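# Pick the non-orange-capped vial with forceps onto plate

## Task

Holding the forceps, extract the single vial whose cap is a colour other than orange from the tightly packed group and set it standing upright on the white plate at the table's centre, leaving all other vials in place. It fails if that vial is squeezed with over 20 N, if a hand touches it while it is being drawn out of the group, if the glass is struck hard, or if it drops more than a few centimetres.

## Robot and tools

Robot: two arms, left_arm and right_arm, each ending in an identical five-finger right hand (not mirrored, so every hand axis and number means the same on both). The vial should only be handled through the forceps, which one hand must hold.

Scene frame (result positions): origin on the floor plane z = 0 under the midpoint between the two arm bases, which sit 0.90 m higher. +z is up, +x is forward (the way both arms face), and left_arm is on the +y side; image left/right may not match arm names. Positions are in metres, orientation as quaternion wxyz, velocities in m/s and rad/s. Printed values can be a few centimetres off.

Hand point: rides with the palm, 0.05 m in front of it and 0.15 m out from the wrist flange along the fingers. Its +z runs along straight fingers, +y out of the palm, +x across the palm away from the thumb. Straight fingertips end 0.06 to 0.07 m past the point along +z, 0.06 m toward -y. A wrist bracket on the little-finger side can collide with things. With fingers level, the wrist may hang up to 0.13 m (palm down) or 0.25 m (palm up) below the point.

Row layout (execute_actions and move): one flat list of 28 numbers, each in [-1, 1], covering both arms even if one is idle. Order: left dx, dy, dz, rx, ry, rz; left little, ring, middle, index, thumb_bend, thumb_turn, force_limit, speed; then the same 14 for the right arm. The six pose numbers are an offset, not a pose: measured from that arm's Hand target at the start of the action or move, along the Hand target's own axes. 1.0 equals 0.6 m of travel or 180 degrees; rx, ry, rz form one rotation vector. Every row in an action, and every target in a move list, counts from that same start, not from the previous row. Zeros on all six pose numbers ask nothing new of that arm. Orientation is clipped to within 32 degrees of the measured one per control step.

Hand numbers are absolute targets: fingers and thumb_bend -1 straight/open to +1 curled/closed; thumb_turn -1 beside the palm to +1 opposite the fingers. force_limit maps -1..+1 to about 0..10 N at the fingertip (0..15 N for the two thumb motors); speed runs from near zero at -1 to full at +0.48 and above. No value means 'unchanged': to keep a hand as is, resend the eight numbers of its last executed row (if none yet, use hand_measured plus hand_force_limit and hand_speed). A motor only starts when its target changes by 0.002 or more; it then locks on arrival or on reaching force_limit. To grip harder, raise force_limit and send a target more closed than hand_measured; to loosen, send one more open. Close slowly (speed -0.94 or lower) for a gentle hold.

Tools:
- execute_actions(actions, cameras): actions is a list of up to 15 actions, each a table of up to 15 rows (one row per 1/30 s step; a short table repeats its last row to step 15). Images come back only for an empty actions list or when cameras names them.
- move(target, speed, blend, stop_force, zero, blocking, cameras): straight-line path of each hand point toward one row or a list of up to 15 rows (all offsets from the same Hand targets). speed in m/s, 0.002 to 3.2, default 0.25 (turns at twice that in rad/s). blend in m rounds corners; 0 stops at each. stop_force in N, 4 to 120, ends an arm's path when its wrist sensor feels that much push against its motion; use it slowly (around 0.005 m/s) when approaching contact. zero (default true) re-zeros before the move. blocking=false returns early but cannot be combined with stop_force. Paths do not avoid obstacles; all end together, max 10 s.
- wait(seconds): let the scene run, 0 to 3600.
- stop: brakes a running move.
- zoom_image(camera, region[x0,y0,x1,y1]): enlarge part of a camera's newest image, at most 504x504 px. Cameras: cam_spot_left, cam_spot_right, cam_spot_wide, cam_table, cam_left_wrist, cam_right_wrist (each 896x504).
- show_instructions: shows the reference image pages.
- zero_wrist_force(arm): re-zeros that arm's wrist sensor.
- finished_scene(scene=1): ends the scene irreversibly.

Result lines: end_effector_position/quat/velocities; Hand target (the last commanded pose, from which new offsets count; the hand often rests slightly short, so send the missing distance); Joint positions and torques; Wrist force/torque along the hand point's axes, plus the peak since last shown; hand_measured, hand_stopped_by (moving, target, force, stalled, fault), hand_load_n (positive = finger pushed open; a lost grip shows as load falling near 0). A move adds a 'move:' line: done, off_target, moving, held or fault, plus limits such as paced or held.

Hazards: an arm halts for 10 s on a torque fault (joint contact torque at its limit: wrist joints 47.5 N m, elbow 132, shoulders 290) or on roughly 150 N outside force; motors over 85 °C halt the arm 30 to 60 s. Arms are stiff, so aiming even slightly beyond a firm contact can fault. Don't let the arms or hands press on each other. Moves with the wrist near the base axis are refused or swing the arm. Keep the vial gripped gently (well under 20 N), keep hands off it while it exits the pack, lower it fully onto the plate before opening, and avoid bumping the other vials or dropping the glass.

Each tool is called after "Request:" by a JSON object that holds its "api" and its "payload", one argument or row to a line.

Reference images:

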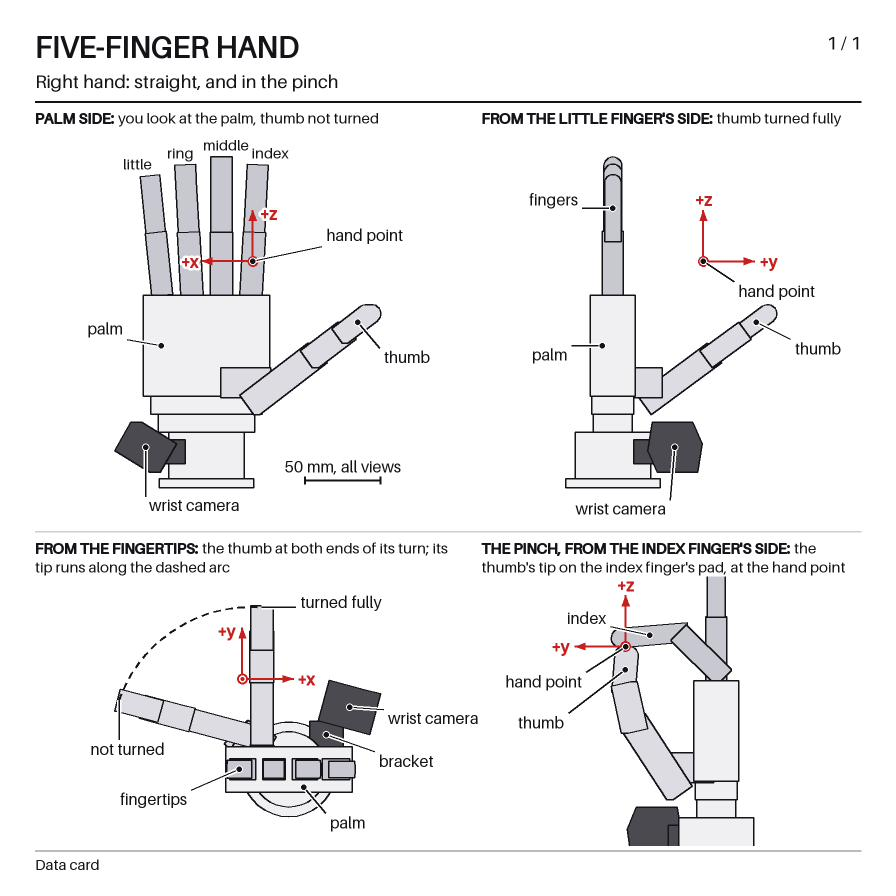

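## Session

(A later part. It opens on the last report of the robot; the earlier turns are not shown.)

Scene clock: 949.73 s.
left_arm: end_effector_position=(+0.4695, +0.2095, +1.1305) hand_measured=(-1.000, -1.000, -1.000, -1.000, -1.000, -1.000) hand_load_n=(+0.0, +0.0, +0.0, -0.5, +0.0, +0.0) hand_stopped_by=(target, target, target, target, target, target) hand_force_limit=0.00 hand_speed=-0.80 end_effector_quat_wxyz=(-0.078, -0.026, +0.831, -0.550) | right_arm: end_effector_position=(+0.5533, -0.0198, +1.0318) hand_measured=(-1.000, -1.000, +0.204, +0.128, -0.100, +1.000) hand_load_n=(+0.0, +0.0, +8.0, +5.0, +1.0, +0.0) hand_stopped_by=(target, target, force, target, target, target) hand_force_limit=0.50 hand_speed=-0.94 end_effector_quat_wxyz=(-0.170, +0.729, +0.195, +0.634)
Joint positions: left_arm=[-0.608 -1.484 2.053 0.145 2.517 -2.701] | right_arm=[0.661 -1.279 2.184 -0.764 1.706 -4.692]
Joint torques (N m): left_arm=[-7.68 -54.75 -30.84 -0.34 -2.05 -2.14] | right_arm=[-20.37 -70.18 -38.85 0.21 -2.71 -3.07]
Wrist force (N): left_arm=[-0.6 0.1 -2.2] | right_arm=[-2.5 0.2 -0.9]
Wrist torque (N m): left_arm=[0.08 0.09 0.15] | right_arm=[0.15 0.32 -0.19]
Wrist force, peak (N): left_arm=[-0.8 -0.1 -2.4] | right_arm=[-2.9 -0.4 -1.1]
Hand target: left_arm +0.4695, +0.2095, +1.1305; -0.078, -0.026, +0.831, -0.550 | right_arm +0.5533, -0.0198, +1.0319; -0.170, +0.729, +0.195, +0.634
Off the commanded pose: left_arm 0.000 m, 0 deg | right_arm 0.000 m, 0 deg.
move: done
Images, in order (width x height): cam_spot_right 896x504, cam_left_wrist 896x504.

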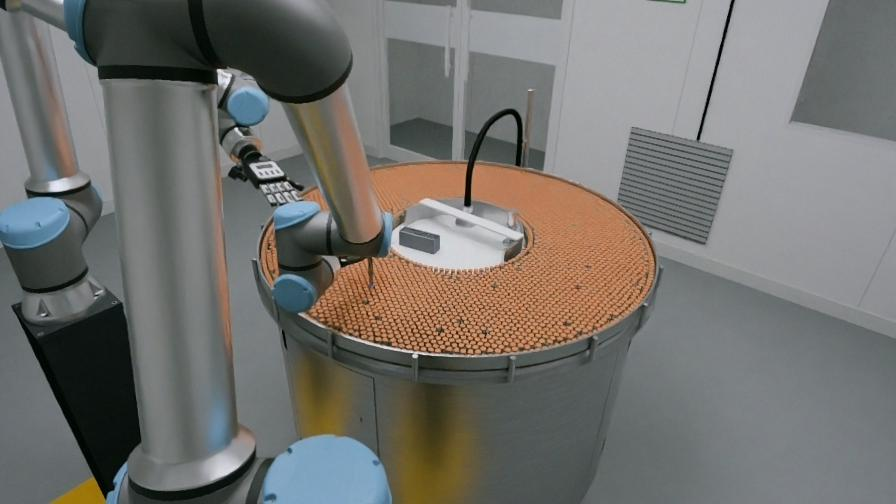

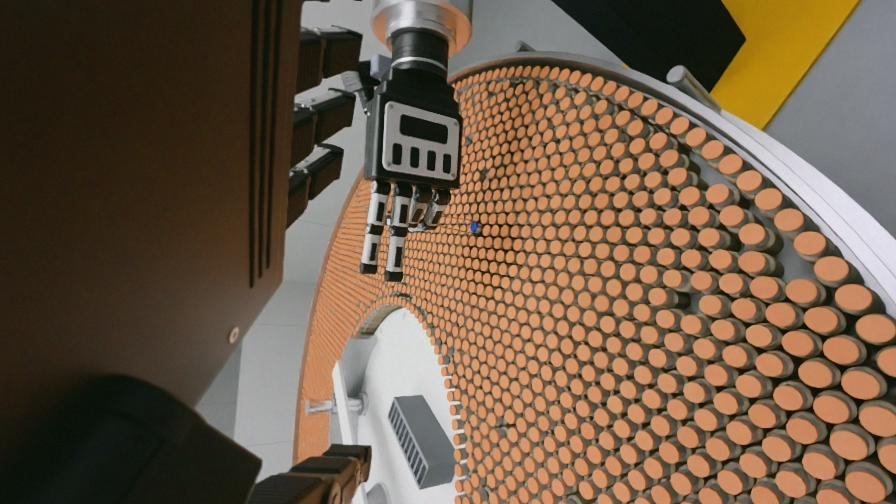

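Request:
{"api": "move", "payload": {
  "target": [0,0,0,0,0,0,-1,-1,-1,-1,-1,-1,0,-0.8,0.099,0,-0.0139,0,0,0,-1,-1,0.215,0.13,-0.1,1,0.5,-0.94],
  "speed": 0.02,
  "cameras": ["cam_left_wrist","cam_spot_right","cam_table"]
}}

Request:
{"api": "zoom_image", "payload": {
  "camera": "cam_left_wrist",
  "region": [400, 180, 500, 260]
}}

Request:
{"api": "zoom_image", "payload": {
  "camera": "cam_spot_right",
  "region": [340, 230, 400, 290]
}}

Scene clock: 960.47 s.
left_arm: end_effector_position=(+0.4695, +0.2095, +1.1305) hand_measured=(-1.000, -1.000, -1.000, -1.000, -1.000, -1.000) hand_load_n=(+0.0, +0.0, +0.0, +0.0, +0.0, +0.0) hand_stopped_by=(target, target, target, target, target, target) hand_force_limit=0.00 hand_speed=-0.80 end_effector_quat_wxyz=(-0.078, -0.026, +0.831, -0.550) | right_arm: end_effector_position=(+0.5533, -0.0198, +1.0917) hand_measured=(-1.000, -1.000, +0.204, +0.128, -0.100, +1.000) hand_load_n=(+0.0, +0.0, +8.5, +4.0, +0.5, +0.0) hand_stopped_by=(target, target, force, target, target, target) hand_force_limit=0.50 hand_speed=-0.94 end_effector_quat_wxyz=(-0.170, +0.729, +0.195, +0.634)
Joint positions: left_arm=[-0.608 -1.484 2.053 0.145 2.517 -2.701] | right_arm=[0.661 -1.367 2.149 -0.641 1.706 -4.692]
Joint torques (N m): left_arm=[-7.68 -54.83 -30.96 -0.28 -2.12 -2.05] | right_arm=[-19.27 -65.07 -44.05 0.12 -3.23 -3.15]
Wrist force (N): left_arm=[-0.8 0.0 -2.1] | right_arm=[-1.8 0.2 -1.4]
Wrist torque (N m): left_arm=[0.06 0.11 0.14] | right_arm=[0.18 0.22 -0.12]
Wrist force, peak (N): left_arm=[-0.8 0.2 -2.5] | right_arm=[-3.0 0.2 -1.3]
Hand target: left_arm +0.4695, +0.2095, +1.1305; -0.078, -0.026, +0.831, -0.550 | right_arm +0.5533, -0.0198, +1.0919; -0.170, +0.729, +0.195, +0.634
Off the commanded pose: left_arm 0.000 m, 0 deg | right_arm 0.000 m, 0 deg.
move: done
Images, in order (width x height): cam_spot_right 896x504, cam_table 896x504, cam_left_wrist 896x504.

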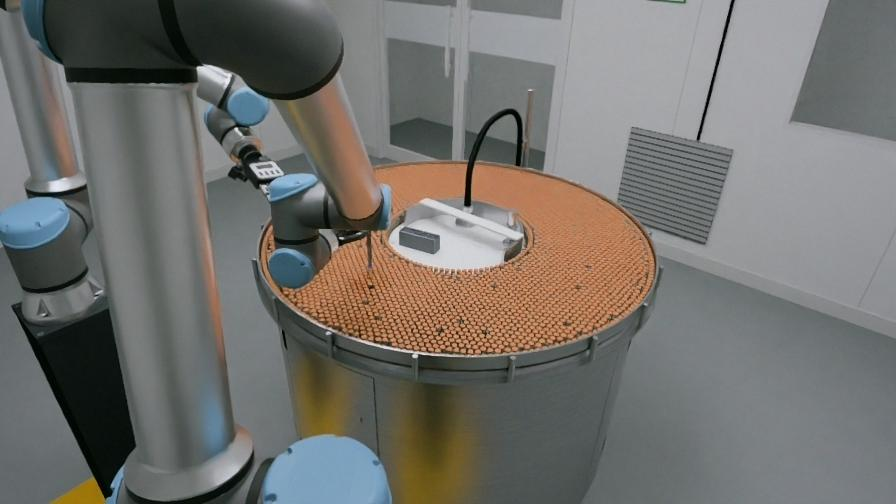

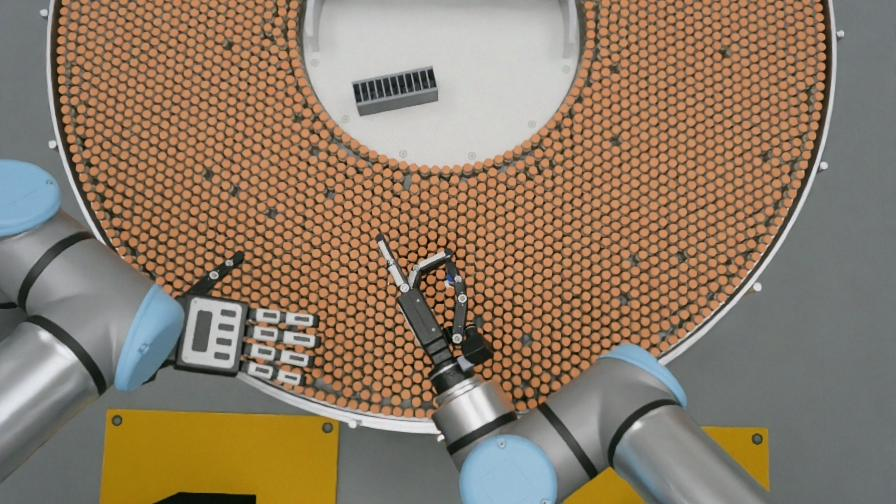

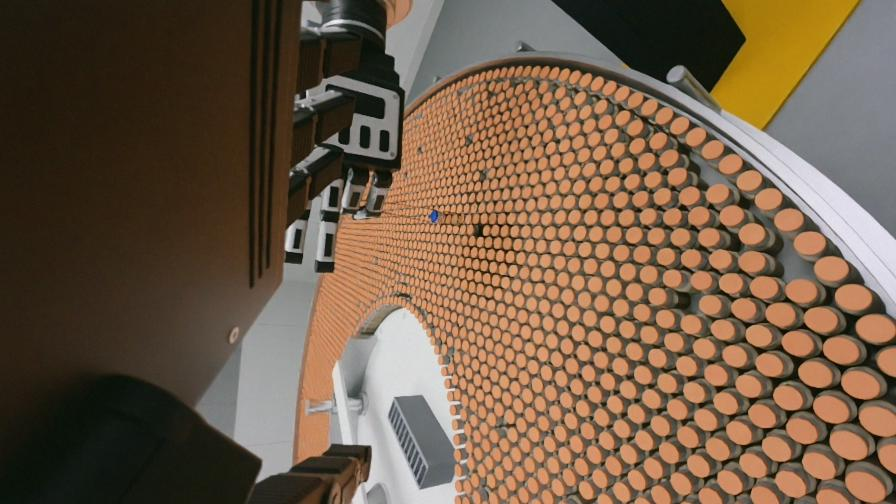

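Scaled by 5.040 from the camera's image (finer frame: 1280x720).

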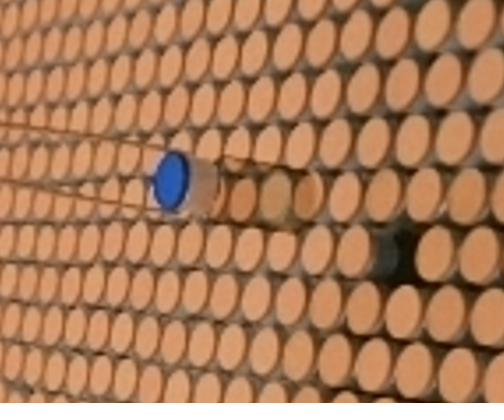

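Scaled by 8.400 from the camera's image (finer frame: 1280x720).

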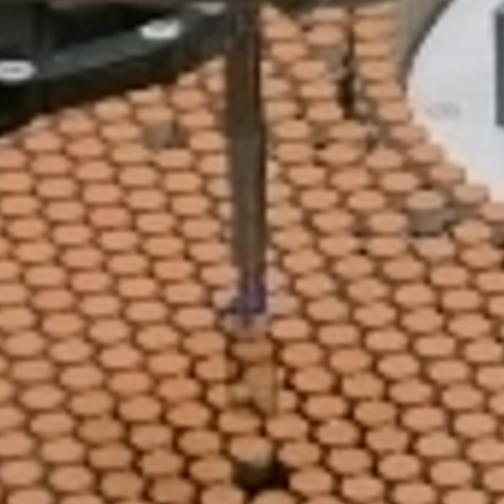

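Request:
{"api": "move", "payload": {
  "target": [
    [0,0,0,0,0,0,-1,-1,-1,-1,-1,-1,0,-0.8,0.033,0,-0.0046,0,0,0,-1,-1,0.215,0.13,-0.1,1,0.5,-0.94],
    [-0.394,-0.0516,-0.0404,0,0,0,-1,-1,-1,-1,-1,-1,0,-0.8,0.0803,0.225,0.3318,0,0,0,-1,-1,0.215,0.13,-0.1,1,0.5,-0.94]
  ],
  "speed": 0.07,
  "blend": 0.01,
  "cameras": ["cam_left_wrist","cam_spot_right","cam_table"]
}}

Request:
{"api": "zoom_image", "payload": {
  "camera": "cam_left_wrist",
  "region": [380, 130, 560, 300]
}}

Request:
{"api": "zoom_image", "payload": {
  "camera": "cam_spot_right",
  "region": [390, 170, 500, 290]
}}

Scene clock: 982.70 s.
left_arm: end_effector_position=(+0.7090, +0.2096, +1.1305) hand_measured=(-1.000, -1.000, -1.000, -1.000, -1.000, -1.000) hand_load_n=(+0.0, +0.0, +0.0, +0.0, +0.0, +0.0) hand_stopped_by=(target, target, target, target, target, target) hand_force_limit=0.00 hand_speed=-0.80 end_effector_quat_wxyz=(-0.078, -0.026, +0.831, -0.550) | right_arm: end_effector_position=(+0.7972, -0.0348, +1.1118) hand_measured=(-1.000, -1.000, +0.204, +0.128, -0.100, +1.000) hand_load_n=(+0.0, +0.0, +8.0, +4.0, +1.0, +0.0) hand_stopped_by=(target, target, force, target, target, target) hand_force_limit=0.50 hand_speed=-0.94 end_effector_quat_wxyz=(-0.170, +0.729, +0.195, +0.634)
Joint positions: left_arm=[-0.406 -1.078 1.548 0.485 2.654 -2.418] | right_arm=[0.426 -1.174 1.827 -0.514 1.474 -4.725]
Joint torques (N m): left_arm=[17.63 -65.01 -49.28 4.83 5.24 2.28] | right_arm=[-19.68 -49.8 -46.71 -0.08 -2.85 -3.42]
Wrist force (N): left_arm=[0.2 -0.3 -2.4] | right_arm=[-2.1 0.2 -1.3]
Wrist torque (N m): left_arm=[0.01 0.05 0.09] | right_arm=[0.16 0.25 0.03]
Wrist force, peak (N): left_arm=[1.1 0.0 -2.8] | right_arm=[-2.9 0.4 -1.7]
Hand target: left_arm +0.7091, +0.2096, +1.1305; -0.078, -0.026, +0.831, -0.550 | right_arm +0.7974, -0.0348, +1.1118; -0.170, +0.729, +0.195, +0.634
Off the commanded pose: left_arm 0.000 m, 0 deg | right_arm 0.000 m, 0 deg.
move: done
Images, in order (width x height): cam_spot_right 896x504, cam_table 896x504, cam_left_wrist 896x504.

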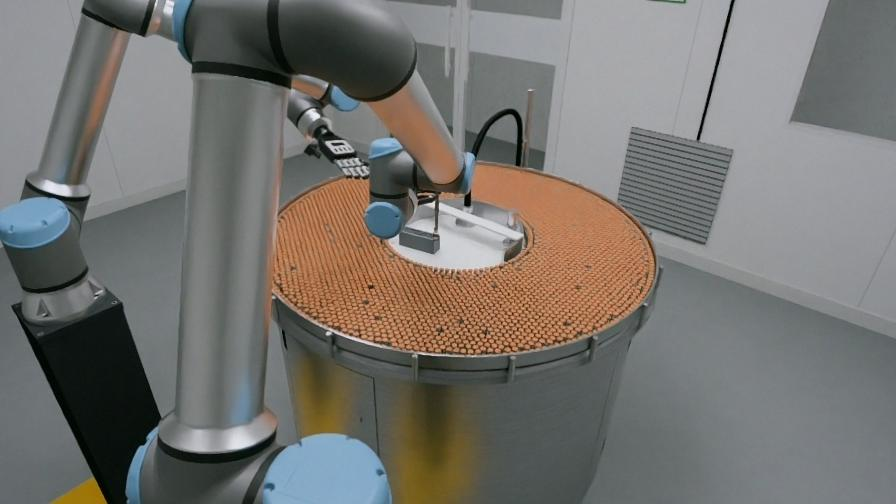

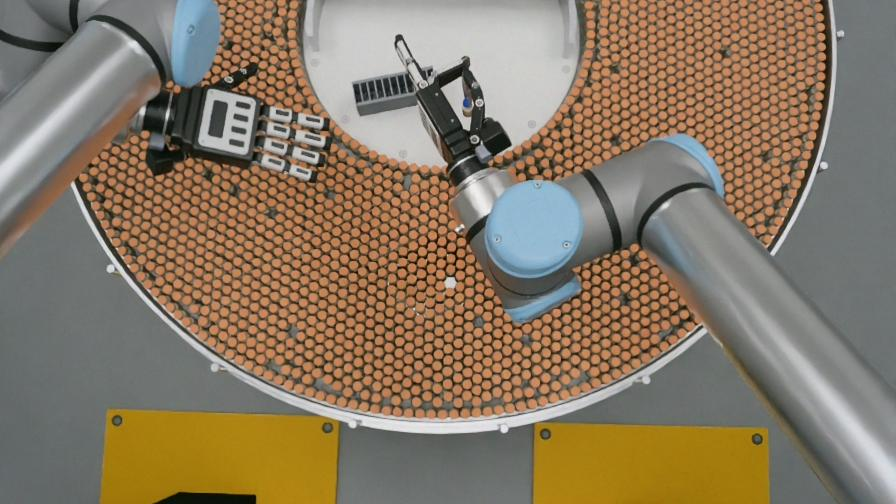

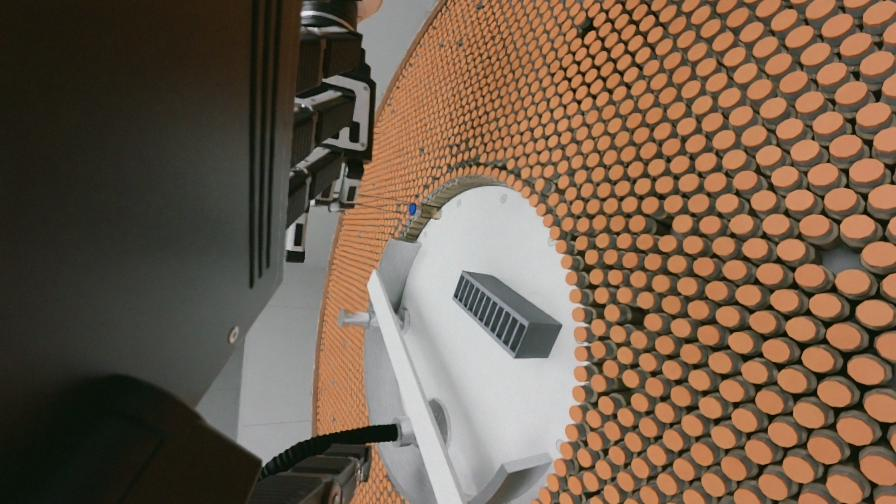

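Scaled by 2.800 from the camera's image (finer frame: 1280x720).

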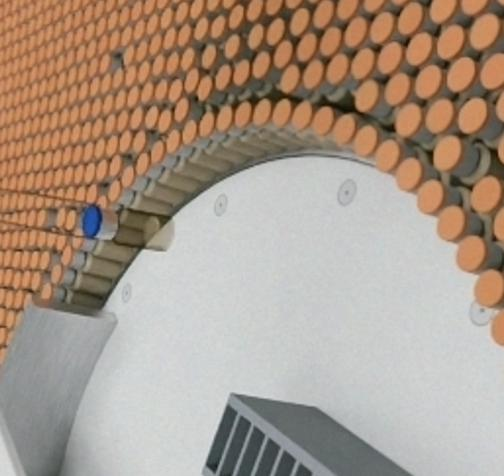

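Scaled by 4.200 from the camera's image (finer frame: 1280x720).

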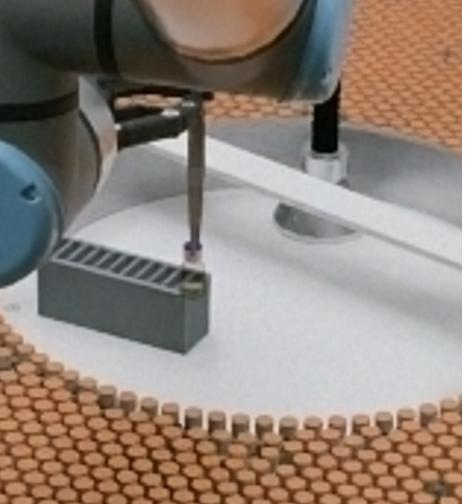

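Request:
{"api": "move", "payload": {
  "target": [0,0,0,0,0,0,-1,-1,-1,-1,-1,-1,0,-0.8,-0.1106,0,0.0155,0,0,0,-1,-1,0.215,0.13,-0.1,1,0.5,-0.94],
  "speed": 0.03,
  "cameras": ["cam_left_wrist","cam_spot_right","cam_table"]
}}

Request:
{"api": "zoom_image", "payload": {
  "camera": "cam_left_wrist",
  "region": [400, 150, 520, 260]
}}

Request:
{"api": "zoom_image", "payload": {
  "camera": "cam_spot_right",
  "region": [400, 190, 480, 270]
}}

Scene clock: 997.63 s.
left_arm: end_effector_position=(+0.7091, +0.2096, +1.1305) hand_measured=(-1.000, -1.000, -1.000, -1.000, -1.000, -1.000) hand_load_n=(-0.5, +0.0, +0.0, -0.5, +0.0, +0.0) hand_stopped_by=(target, target, target, target, target, target) hand_force_limit=0.00 hand_speed=-0.80 end_effector_quat_wxyz=(-0.078, -0.026, +0.831, -0.550) | right_arm: end_effector_position=(+0.7973, -0.0347, +1.0450) hand_measured=(-1.000, -1.000, +0.204, +0.128, -0.100, +1.000) hand_load_n=(+0.0, +0.0, +8.0, +4.0, +1.0, +0.0) hand_stopped_by=(target, target, force, target, target, target) hand_force_limit=0.50 hand_speed=-0.94 end_effector_quat_wxyz=(-0.170, +0.729, +0.195, +0.634)
Joint positions: left_arm=[-0.406 -1.078 1.548 0.486 2.654 -2.418] | right_arm=[0.426 -1.1 1.864 -0.624 1.474 -4.725]
Joint torques (N m): left_arm=[15.45 -63.41 -48.56 5.36 5.14 2.84] | right_arm=[11.49 -57 -21.78 -4.36 1.75 -1.39]
Wrist force (N): left_arm=[0.4 -0.4 -2.3] | right_arm=[-2.3 0.4 -1.6]
Wrist torque (N m): left_arm=[-0.02 0.01 0.10] | right_arm=[0.21 0.33 0.01]
Wrist force, peak (N): left_arm=[0.1 -0.6 -2.7] | right_arm=[-2.5 -0.4 -1.5]
Hand target: left_arm +0.7091, +0.2096, +1.1305; -0.078, -0.026, +0.831, -0.550 | right_arm +0.7973, -0.0347, +1.0448; -0.170, +0.729, +0.195, +0.634
Off the commanded pose: left_arm 0.000 m, 0 deg | right_arm 0.000 m, 0 deg.
move: done
Images, in order (width x height): cam_spot_right 896x504, cam_table 896x504, cam_left_wrist 896x504.

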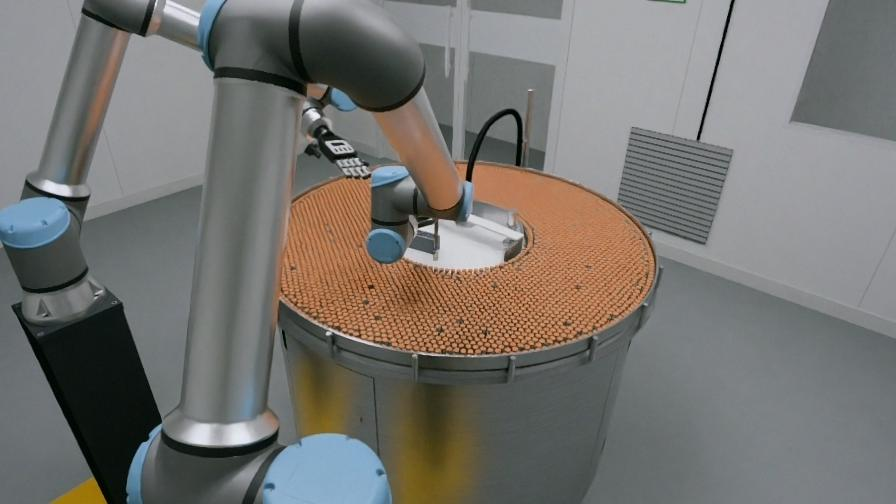

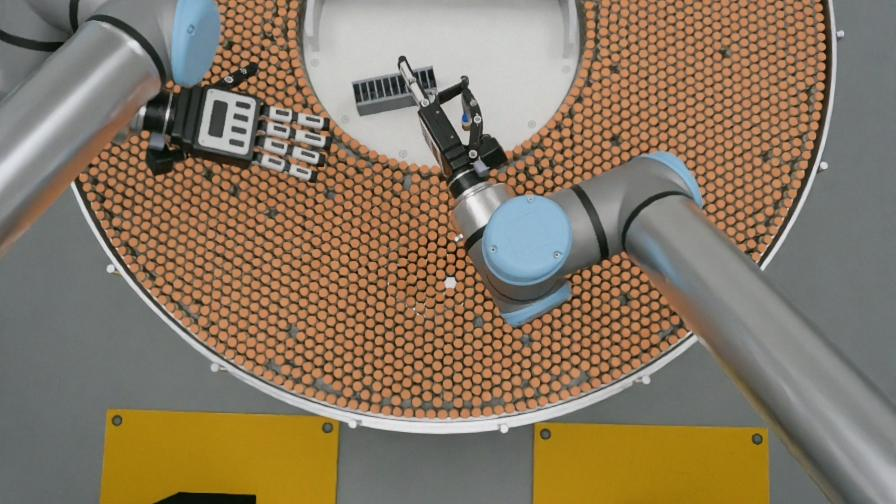

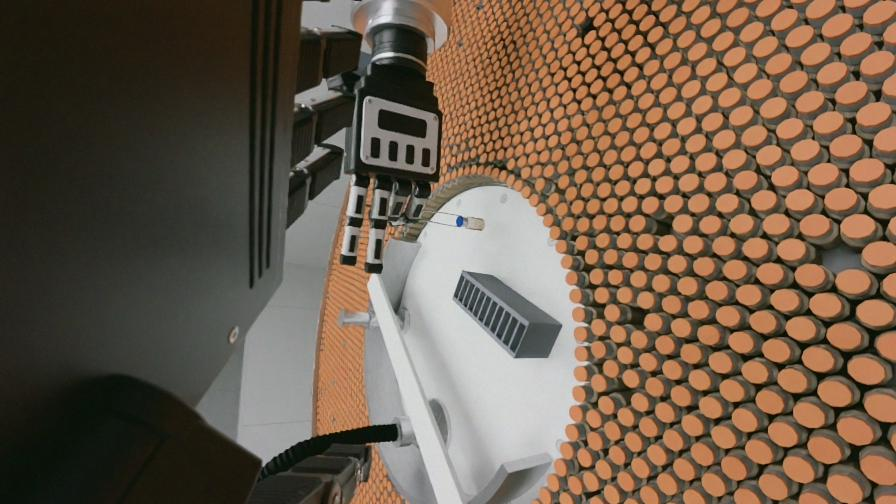

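Scaled by 4.200 from the camera's image (finer frame: 1280x720).

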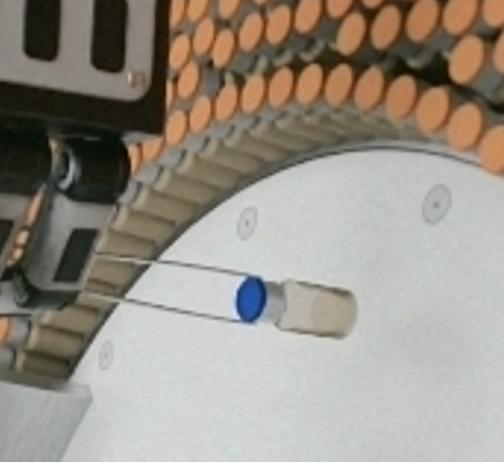

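Scaled by 6.300 from the camera's image (finer frame: 1280x720).

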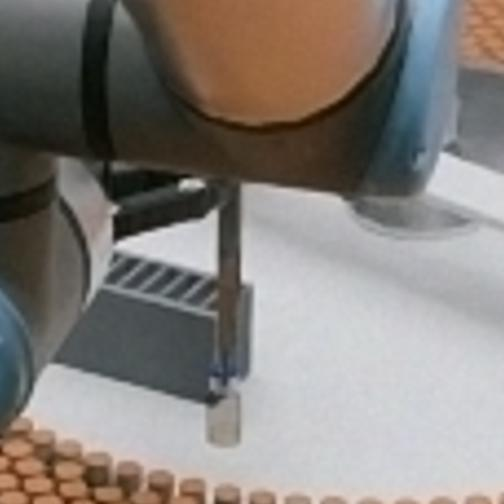

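Request:
{"api": "move", "payload": {
  "target": [0,0,0,0,0,0,-1,-1,-1,-1,-1,-1,0,-0.8,-0.0446,0,0.00626,0,0,0,-1,-1,0.215,0.13,-0.1,1,0.5,-0.94],
  "speed": 0.005,
  "stop_force": 4,
  "cameras": ["cam_left_wrist","cam_spot_right"]
}}

Request:
{"api": "zoom_image", "payload": {
  "camera": "cam_left_wrist",
  "region": [400, 150, 520, 260]
}}

Request:
{"api": "zoom_image", "payload": {
  "camera": "cam_spot_right",
  "region": [400, 210, 470, 280]
}}

Scene clock: 1010.67 s.
left_arm: end_effector_position=(+0.7091, +0.2096, +1.1305) hand_measured=(-1.000, -1.000, -1.000, -1.000, -1.000, -1.000) hand_load_n=(-0.5, -0.5, +0.0, +0.0, +0.0, +0.0) hand_stopped_by=(target, target, target, target, target, target) hand_force_limit=0.00 hand_speed=-0.80 end_effector_quat_wxyz=(-0.078, -0.026, +0.831, -0.550) | right_arm: end_effector_position=(+0.7973, -0.0347, +1.0178) hand_measured=(-1.000, -1.000, +0.204, +0.128, -0.100, +1.000) hand_load_n=(+0.0, +0.5, +8.0, +4.0, +1.0, +0.0) hand_stopped_by=(target, target, force, target, target, target) hand_force_limit=0.50 hand_speed=-0.94 end_effector_quat_wxyz=(-0.170, +0.729, +0.195, +0.634)
Joint positions: left_arm=[-0.406 -1.078 1.548 0.486 2.654 -2.418] | right_arm=[0.426 -1.067 1.875 -0.668 1.474 -4.725]
Joint torques (N m): left_arm=[15.11 -63.02 -48.98 5.1 5.05 2.69] | right_arm=[10.78 -55.24 -20.23 -4.62 1.69 2.27]
Wrist force (N): left_arm=[0.2 -0.2 -2.7] | right_arm=[-1.1 0.0 -1.4]
Wrist torque (N m): left_arm=[0.02 0.04 0.10] | right_arm=[0.11 0.22 -0.01]
Wrist force, peak (N): left_arm=[0.3 -0.4 -2.8] | right_arm=[-2.1 -0.4 -2.1]
Hand target: left_arm +0.7091, +0.2096, +1.1305; -0.078, -0.026, +0.831, -0.550 | right_arm +0.7973, -0.0347, +1.0178; -0.170, +0.729, +0.195, +0.634
Off the commanded pose: left_arm 0.000 m, 0 deg | right_arm 0.000 m, 0 deg.
move: done
Images, in order (width x height): cam_spot_right 896x504, cam_left_wrist 896x504.

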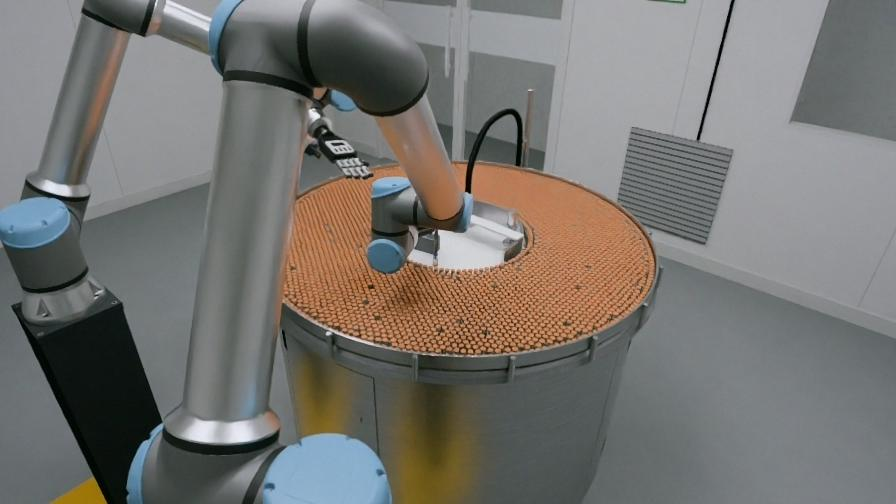

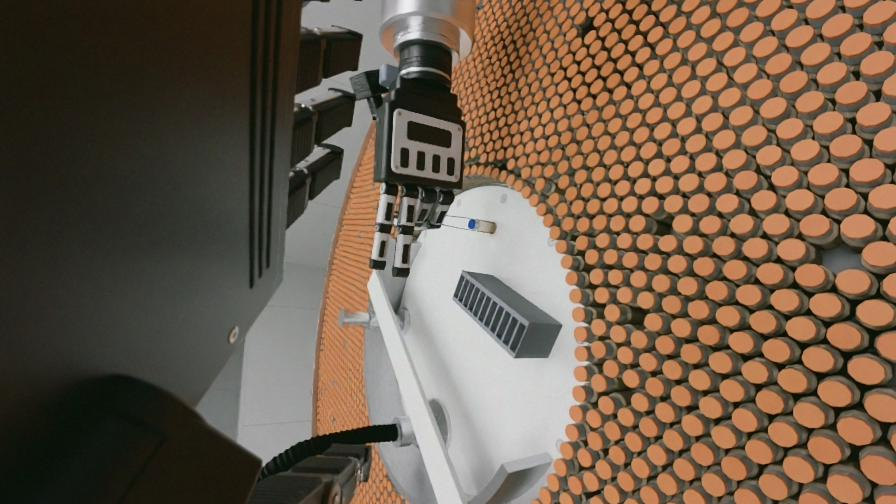

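Scaled by 4.200 from the camera's image (finer frame: 1280x720).

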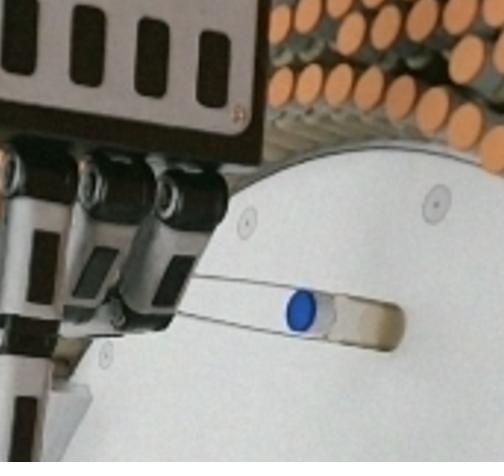

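Scaled by 7.200 from the camera's image (finer frame: 1280x720).

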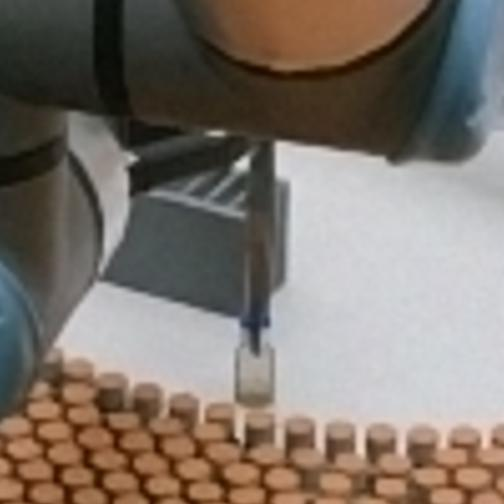

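Request:
{"api": "zoom_image", "payload": {
  "camera": "cam_left_wrist",
  "region": [450, 205, 505, 250]
}}

Request:
{"api": "zoom_image", "payload": {
  "camera": "cam_spot_right",
  "region": [420, 240, 455, 275]
}}

Scaled by 9.164 from the camera's image (finer frame: 1280x720).

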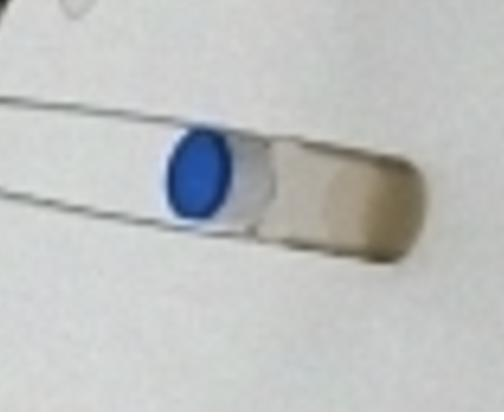

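Scaled by 14.400 from the camera's image (finer frame: 1280x720).

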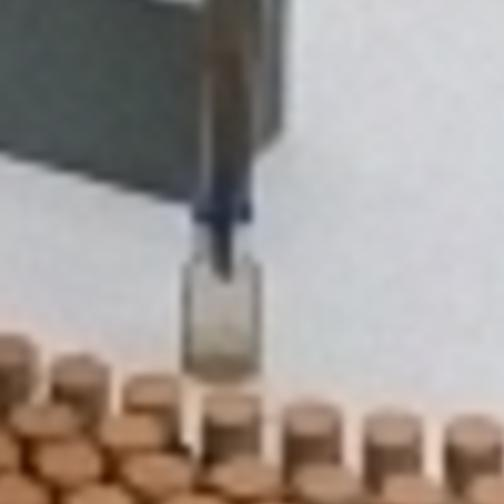

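Request:
{"api": "move", "payload": {
  "target": [
    [0,0,0,0,0,0,-1,-1,-1,-1,-1,-1,0,-0.8,0,0,0,0,0,0,-1,-1,0.182,0.098,-0.1,1,0.5,-0.94]
  ],
  "speed": 0.01,
  "cameras": ["cam_left_wrist","cam_spot_right"]
}}

Request:
{"api": "zoom_image", "payload": {
  "camera": "cam_left_wrist",
  "region": [450, 205, 505, 250]
}}

Request:
{"api": "zoom_image", "payload": {
  "camera": "cam_spot_right",
  "region": [420, 240, 455, 275]
}}

Scene clock: 1034.60 s.
left_arm: end_effector_position=(+0.7091, +0.2096, +1.1305) hand_measured=(-1.000, -1.000, -1.000, -1.000, -1.000, -1.000) hand_load_n=(+0.0, +0.0, +0.0, +0.0, +0.0, -0.5) hand_stopped_by=(target, target, target, target, target, target) hand_force_limit=0.00 hand_speed=-0.80 end_effector_quat_wxyz=(-0.078, -0.026, +0.831, -0.550) | right_arm: end_effector_position=(+0.7973, -0.0347, +1.0178) hand_measured=(-1.000, -1.000, +0.182, +0.098, -0.100, +1.000) hand_load_n=(+0.0, +0.0, +2.0, +1.0, +0.5, +0.5) hand_stopped_by=(target, target, target, target, target, target) hand_force_limit=0.50 hand_speed=-0.94 end_effector_quat_wxyz=(-0.170, +0.729, +0.195, +0.634)
Joint positions: left_arm=[-0.406 -1.078 1.548 0.486 2.654 -2.418] | right_arm=[0.426 -1.067 1.875 -0.668 1.474 -4.725]
Joint torques (N m): left_arm=[14.68 -63.31 -49.01 5.17 5.03 2.43] | right_arm=[12.6 -56.82 -19.87 -4.15 2.12 2.5]
Wrist force (N): left_arm=[0.4 -0.1 -2.4] | right_arm=[-1.6 -0.5 -1.8]
Wrist torque (N m): left_arm=[0.03 0.02 0.11] | right_arm=[0.08 0.23 -0.01]
Wrist force, peak (N): left_arm=[0.2 -0.5 -2.8] | right_arm=[-1.7 -0.3 -2.1]
Hand target: left_arm +0.7091, +0.2096, +1.1305; -0.078, -0.026, +0.831, -0.550 | right_arm +0.7973, -0.0347, +1.0178; -0.170, +0.729, +0.195, +0.634
Off the commanded pose: left_arm 0.000 m, 0 deg | right_arm 0.000 m, 0 deg.
move: done
Images, in order (width x height): cam_spot_right 896x504, cam_left_wrist 896x504.

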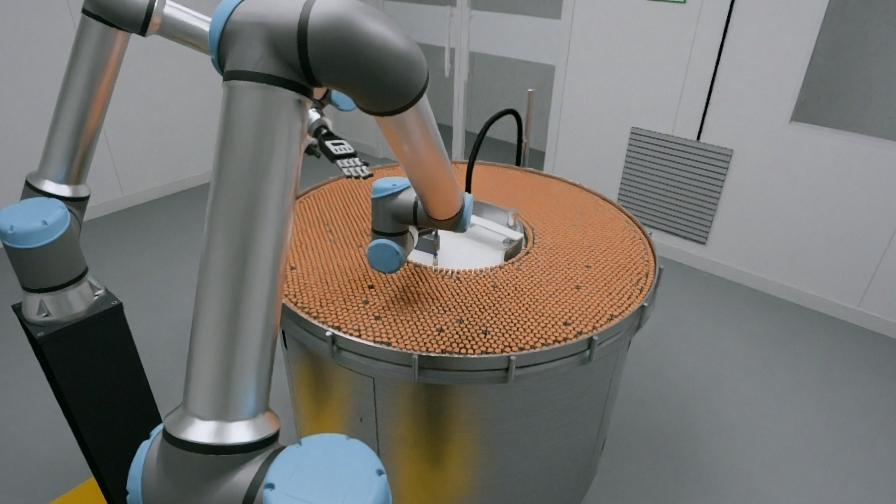

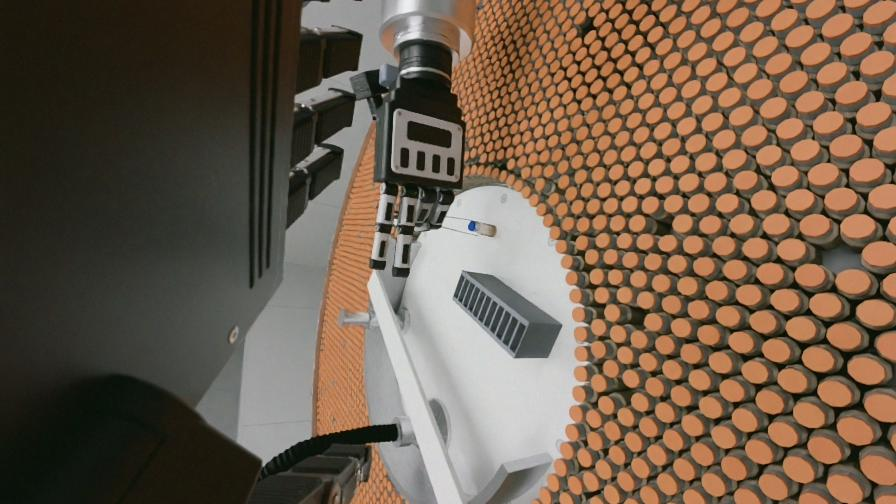

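Scaled by 9.164 from the camera's image (finer frame: 1280x720).

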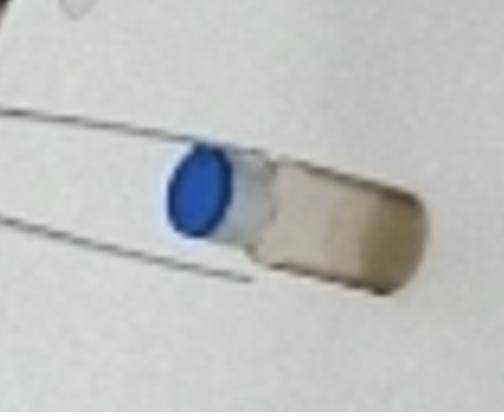

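Scaled by 14.400 from the camera's image (finer frame: 1280x720).

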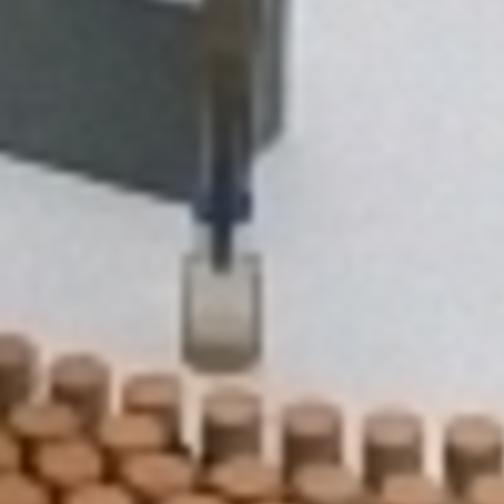

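Request:
{"api": "move", "payload": {
  "target": [0,0,0,0,0,0,-1,-1,-1,-1,-1,-1,0,-0.8,0,0,-0.0033,0,0,0,-1,-1,0.182,0.098,-0.1,1,0.5,-0.94],
  "speed": 0.005,
  "cameras": ["cam_left_wrist","cam_spot_right"]
}}

Request:
{"api": "zoom_image", "payload": {
  "camera": "cam_left_wrist",
  "region": [450, 205, 505, 250]
}}

Request:
{"api": "zoom_image", "payload": {
  "camera": "cam_spot_right",
  "region": [420, 240, 455, 275]
}}

Scene clock: 1049.77 s.
left_arm: end_effector_position=(+0.7091, +0.2096, +1.1305) hand_measured=(-1.000, -1.000, -1.000, -1.000, -1.000, -1.000) hand_load_n=(+0.0, +0.0, +0.0, +0.0, +0.0, +0.0) hand_stopped_by=(target, target, target, target, target, target) hand_force_limit=0.00 hand_speed=-0.80 end_effector_quat_wxyz=(-0.078, -0.026, +0.831, -0.550) | right_arm: end_effector_position=(+0.7957, -0.0355, +1.0180) hand_measured=(-1.000, -1.000, +0.182, +0.098, -0.100, +1.000) hand_load_n=(+0.0, +0.0, +1.5, +0.5, +0.5, +0.5) hand_stopped_by=(target, target, target, target, target, target) hand_force_limit=0.50 hand_speed=-0.94 end_effector_quat_wxyz=(-0.170, +0.729, +0.195, +0.634)
Joint positions: left_arm=[-0.406 -1.078 1.548 0.486 2.654 -2.418] | right_arm=[0.426 -1.069 1.878 -0.669 1.474 -4.725]
Joint torques (N m): left_arm=[15.5 -63.25 -48.6 4.96 4.88 2.36] | right_arm=[-20.78 -91.61 -20.98 -4.86 -2.71 0.61]
Motor temperatures (°C): left_arm=[47 34 38 46 49 42] | right_arm=[36 42 31 42 40 39]
Wrist force (N): left_arm=[0.3 -0.4 -2.2] | right_arm=[-1.6 0.4 -1.9]
Wrist torque (N m): left_arm=[-0.02 0.03 0.09] | right_arm=[0.21 0.23 0.02]
Wrist force, peak (N): left_arm=[0.3 -0.3 -2.9] | right_arm=[-2.2 -0.2 -1.8]
Hand target: left_arm +0.7091, +0.2096, +1.1305; -0.078, -0.026, +0.831, -0.550 | right_arm +0.7956, -0.0357, +1.0181; -0.170, +0.729, +0.195, +0.634
Off the commanded pose: left_arm 0.000 m, 0 deg | right_arm 0.000 m, 0 deg.
move: done
Images, in order (width x height): cam_spot_right 896x504, cam_left_wrist 896x504.

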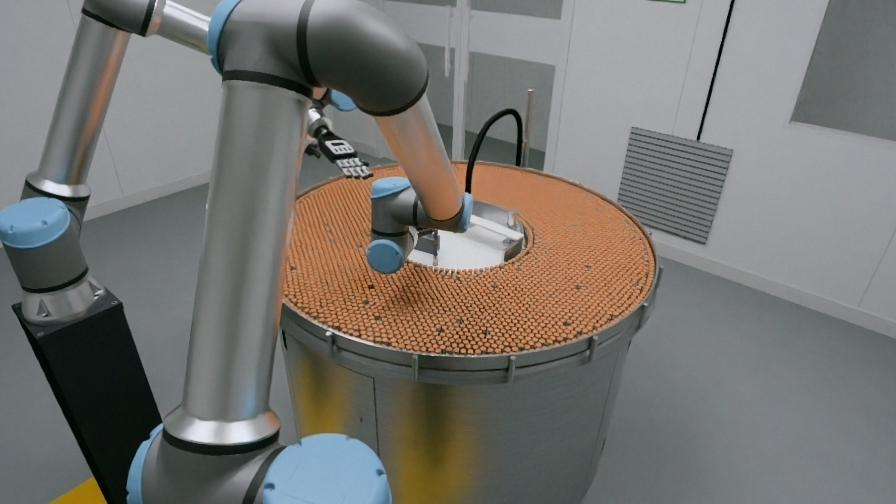

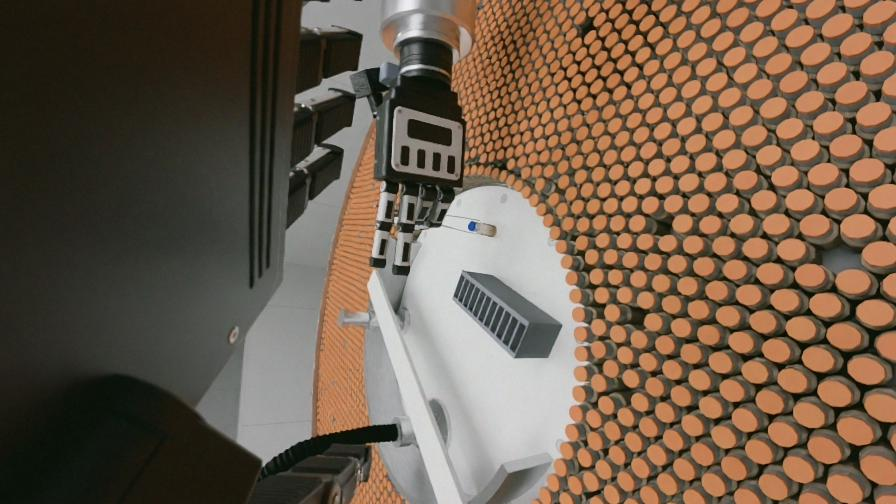

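Scaled by 9.164 from the camera's image (finer frame: 1280x720).

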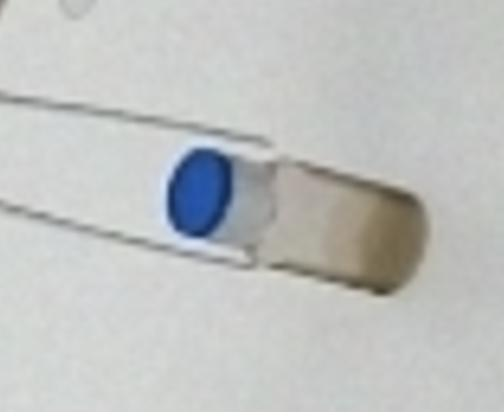

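Scaled by 14.400 from the camera's image (finer frame: 1280x720).

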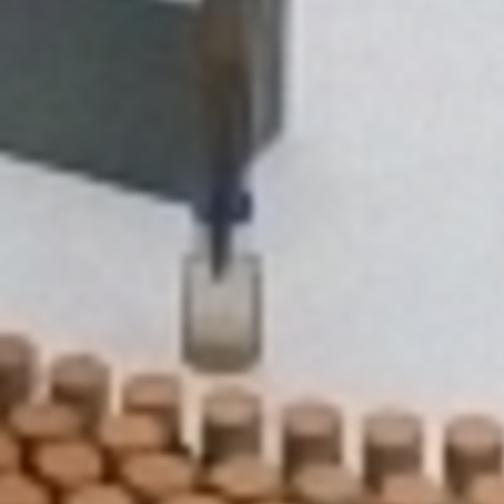

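Request:
{"api": "move", "payload": {
  "target": [0,0,0,0,0,0,-1,-1,-1,-1,-1,-1,0,-0.8,0.0132,0,-0.00185,0,0,0,-1,-1,0.182,0.098,-0.1,1,0.5,-0.94],
  "speed": 0.01,
  "cameras": ["cam_left_wrist","cam_spot_right"]
}}

Scene clock: 1062.67 s.
left_arm: end_effector_position=(+0.7091, +0.2096, +1.1305) hand_measured=(-1.000, -1.000, -1.000, -1.000, -1.000, -1.000) hand_load_n=(+0.0, +0.0, +0.0, -0.5, +0.0, +0.0) hand_stopped_by=(target, target, target, target, target, target) hand_force_limit=0.00 hand_speed=-0.80 end_effector_quat_wxyz=(-0.078, -0.026, +0.831, -0.550) | right_arm: end_effector_position=(+0.7956, -0.0357, +1.0259) hand_measured=(-1.000, -1.000, +0.182, +0.098, -0.100, +1.000) hand_load_n=(+0.0, +0.0, +1.5, +1.0, +0.0, +0.5) hand_stopped_by=(target, target, target, target, target, target) hand_force_limit=0.50 hand_speed=-0.94 end_effector_quat_wxyz=(-0.170, +0.729, +0.195, +0.634)
Joint positions: left_arm=[-0.406 -1.078 1.548 0.486 2.654 -2.418] | right_arm=[0.426 -1.079 1.876 -0.657 1.473 -4.725]
Joint torques (N m): left_arm=[15.51 -62.12 -48.79 4.75 4.88 2.33] | right_arm=[-22.19 -94.35 -42.45 -0.36 -2.91 -3.64]
Wrist force (N): left_arm=[0.3 -0.6 -2.5] | right_arm=[-2.0 -0.3 -1.6]
Wrist torque (N m): left_arm=[-0.05 0.04 0.08] | right_arm=[0.11 0.29 0.00]
Wrist force, peak (N): left_arm=[0.2 -0.3 -2.9] | right_arm=[-2.6 0.0 -1.6]
Hand target: left_arm +0.7091, +0.2096, +1.1305; -0.078, -0.026, +0.831, -0.550 | right_arm +0.7956, -0.0357, +1.0261; -0.170, +0.729, +0.195, +0.634
Off the commanded pose: left_arm 0.000 m, 0 deg | right_arm 0.000 m, 0 deg.
move: done
Images, in order (width x height): cam_spot_right 896x504, cam_left_wrist 896x504.

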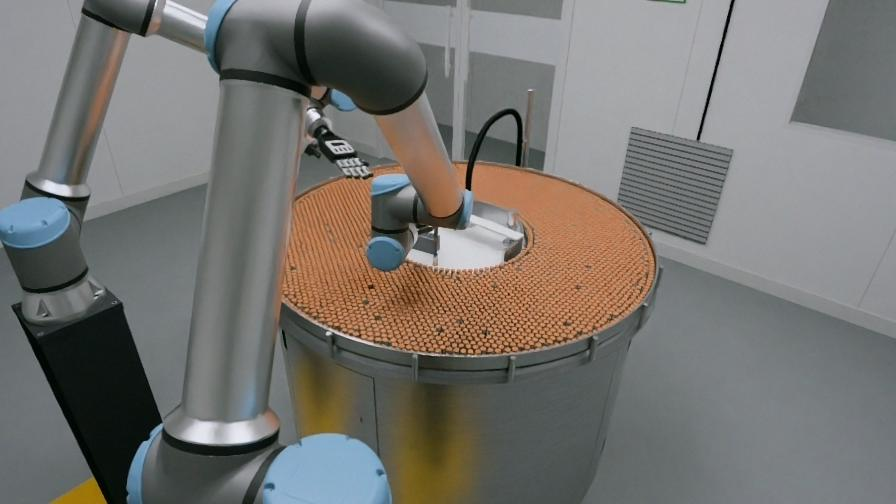

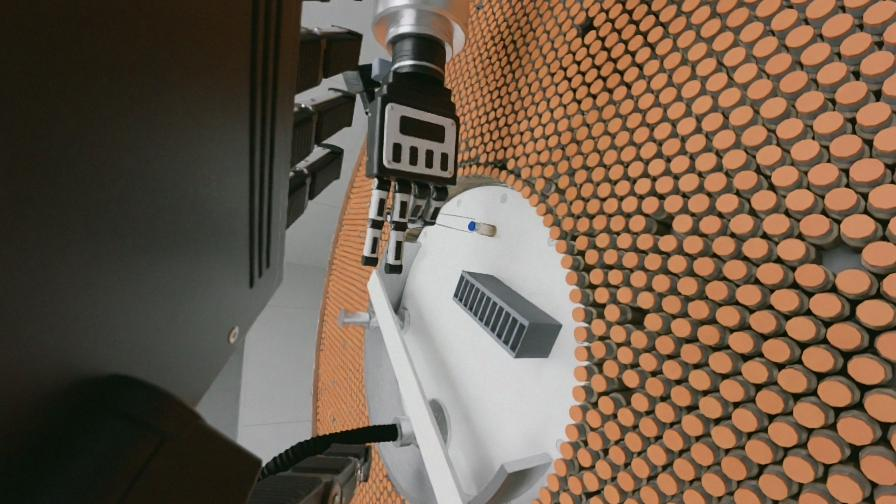

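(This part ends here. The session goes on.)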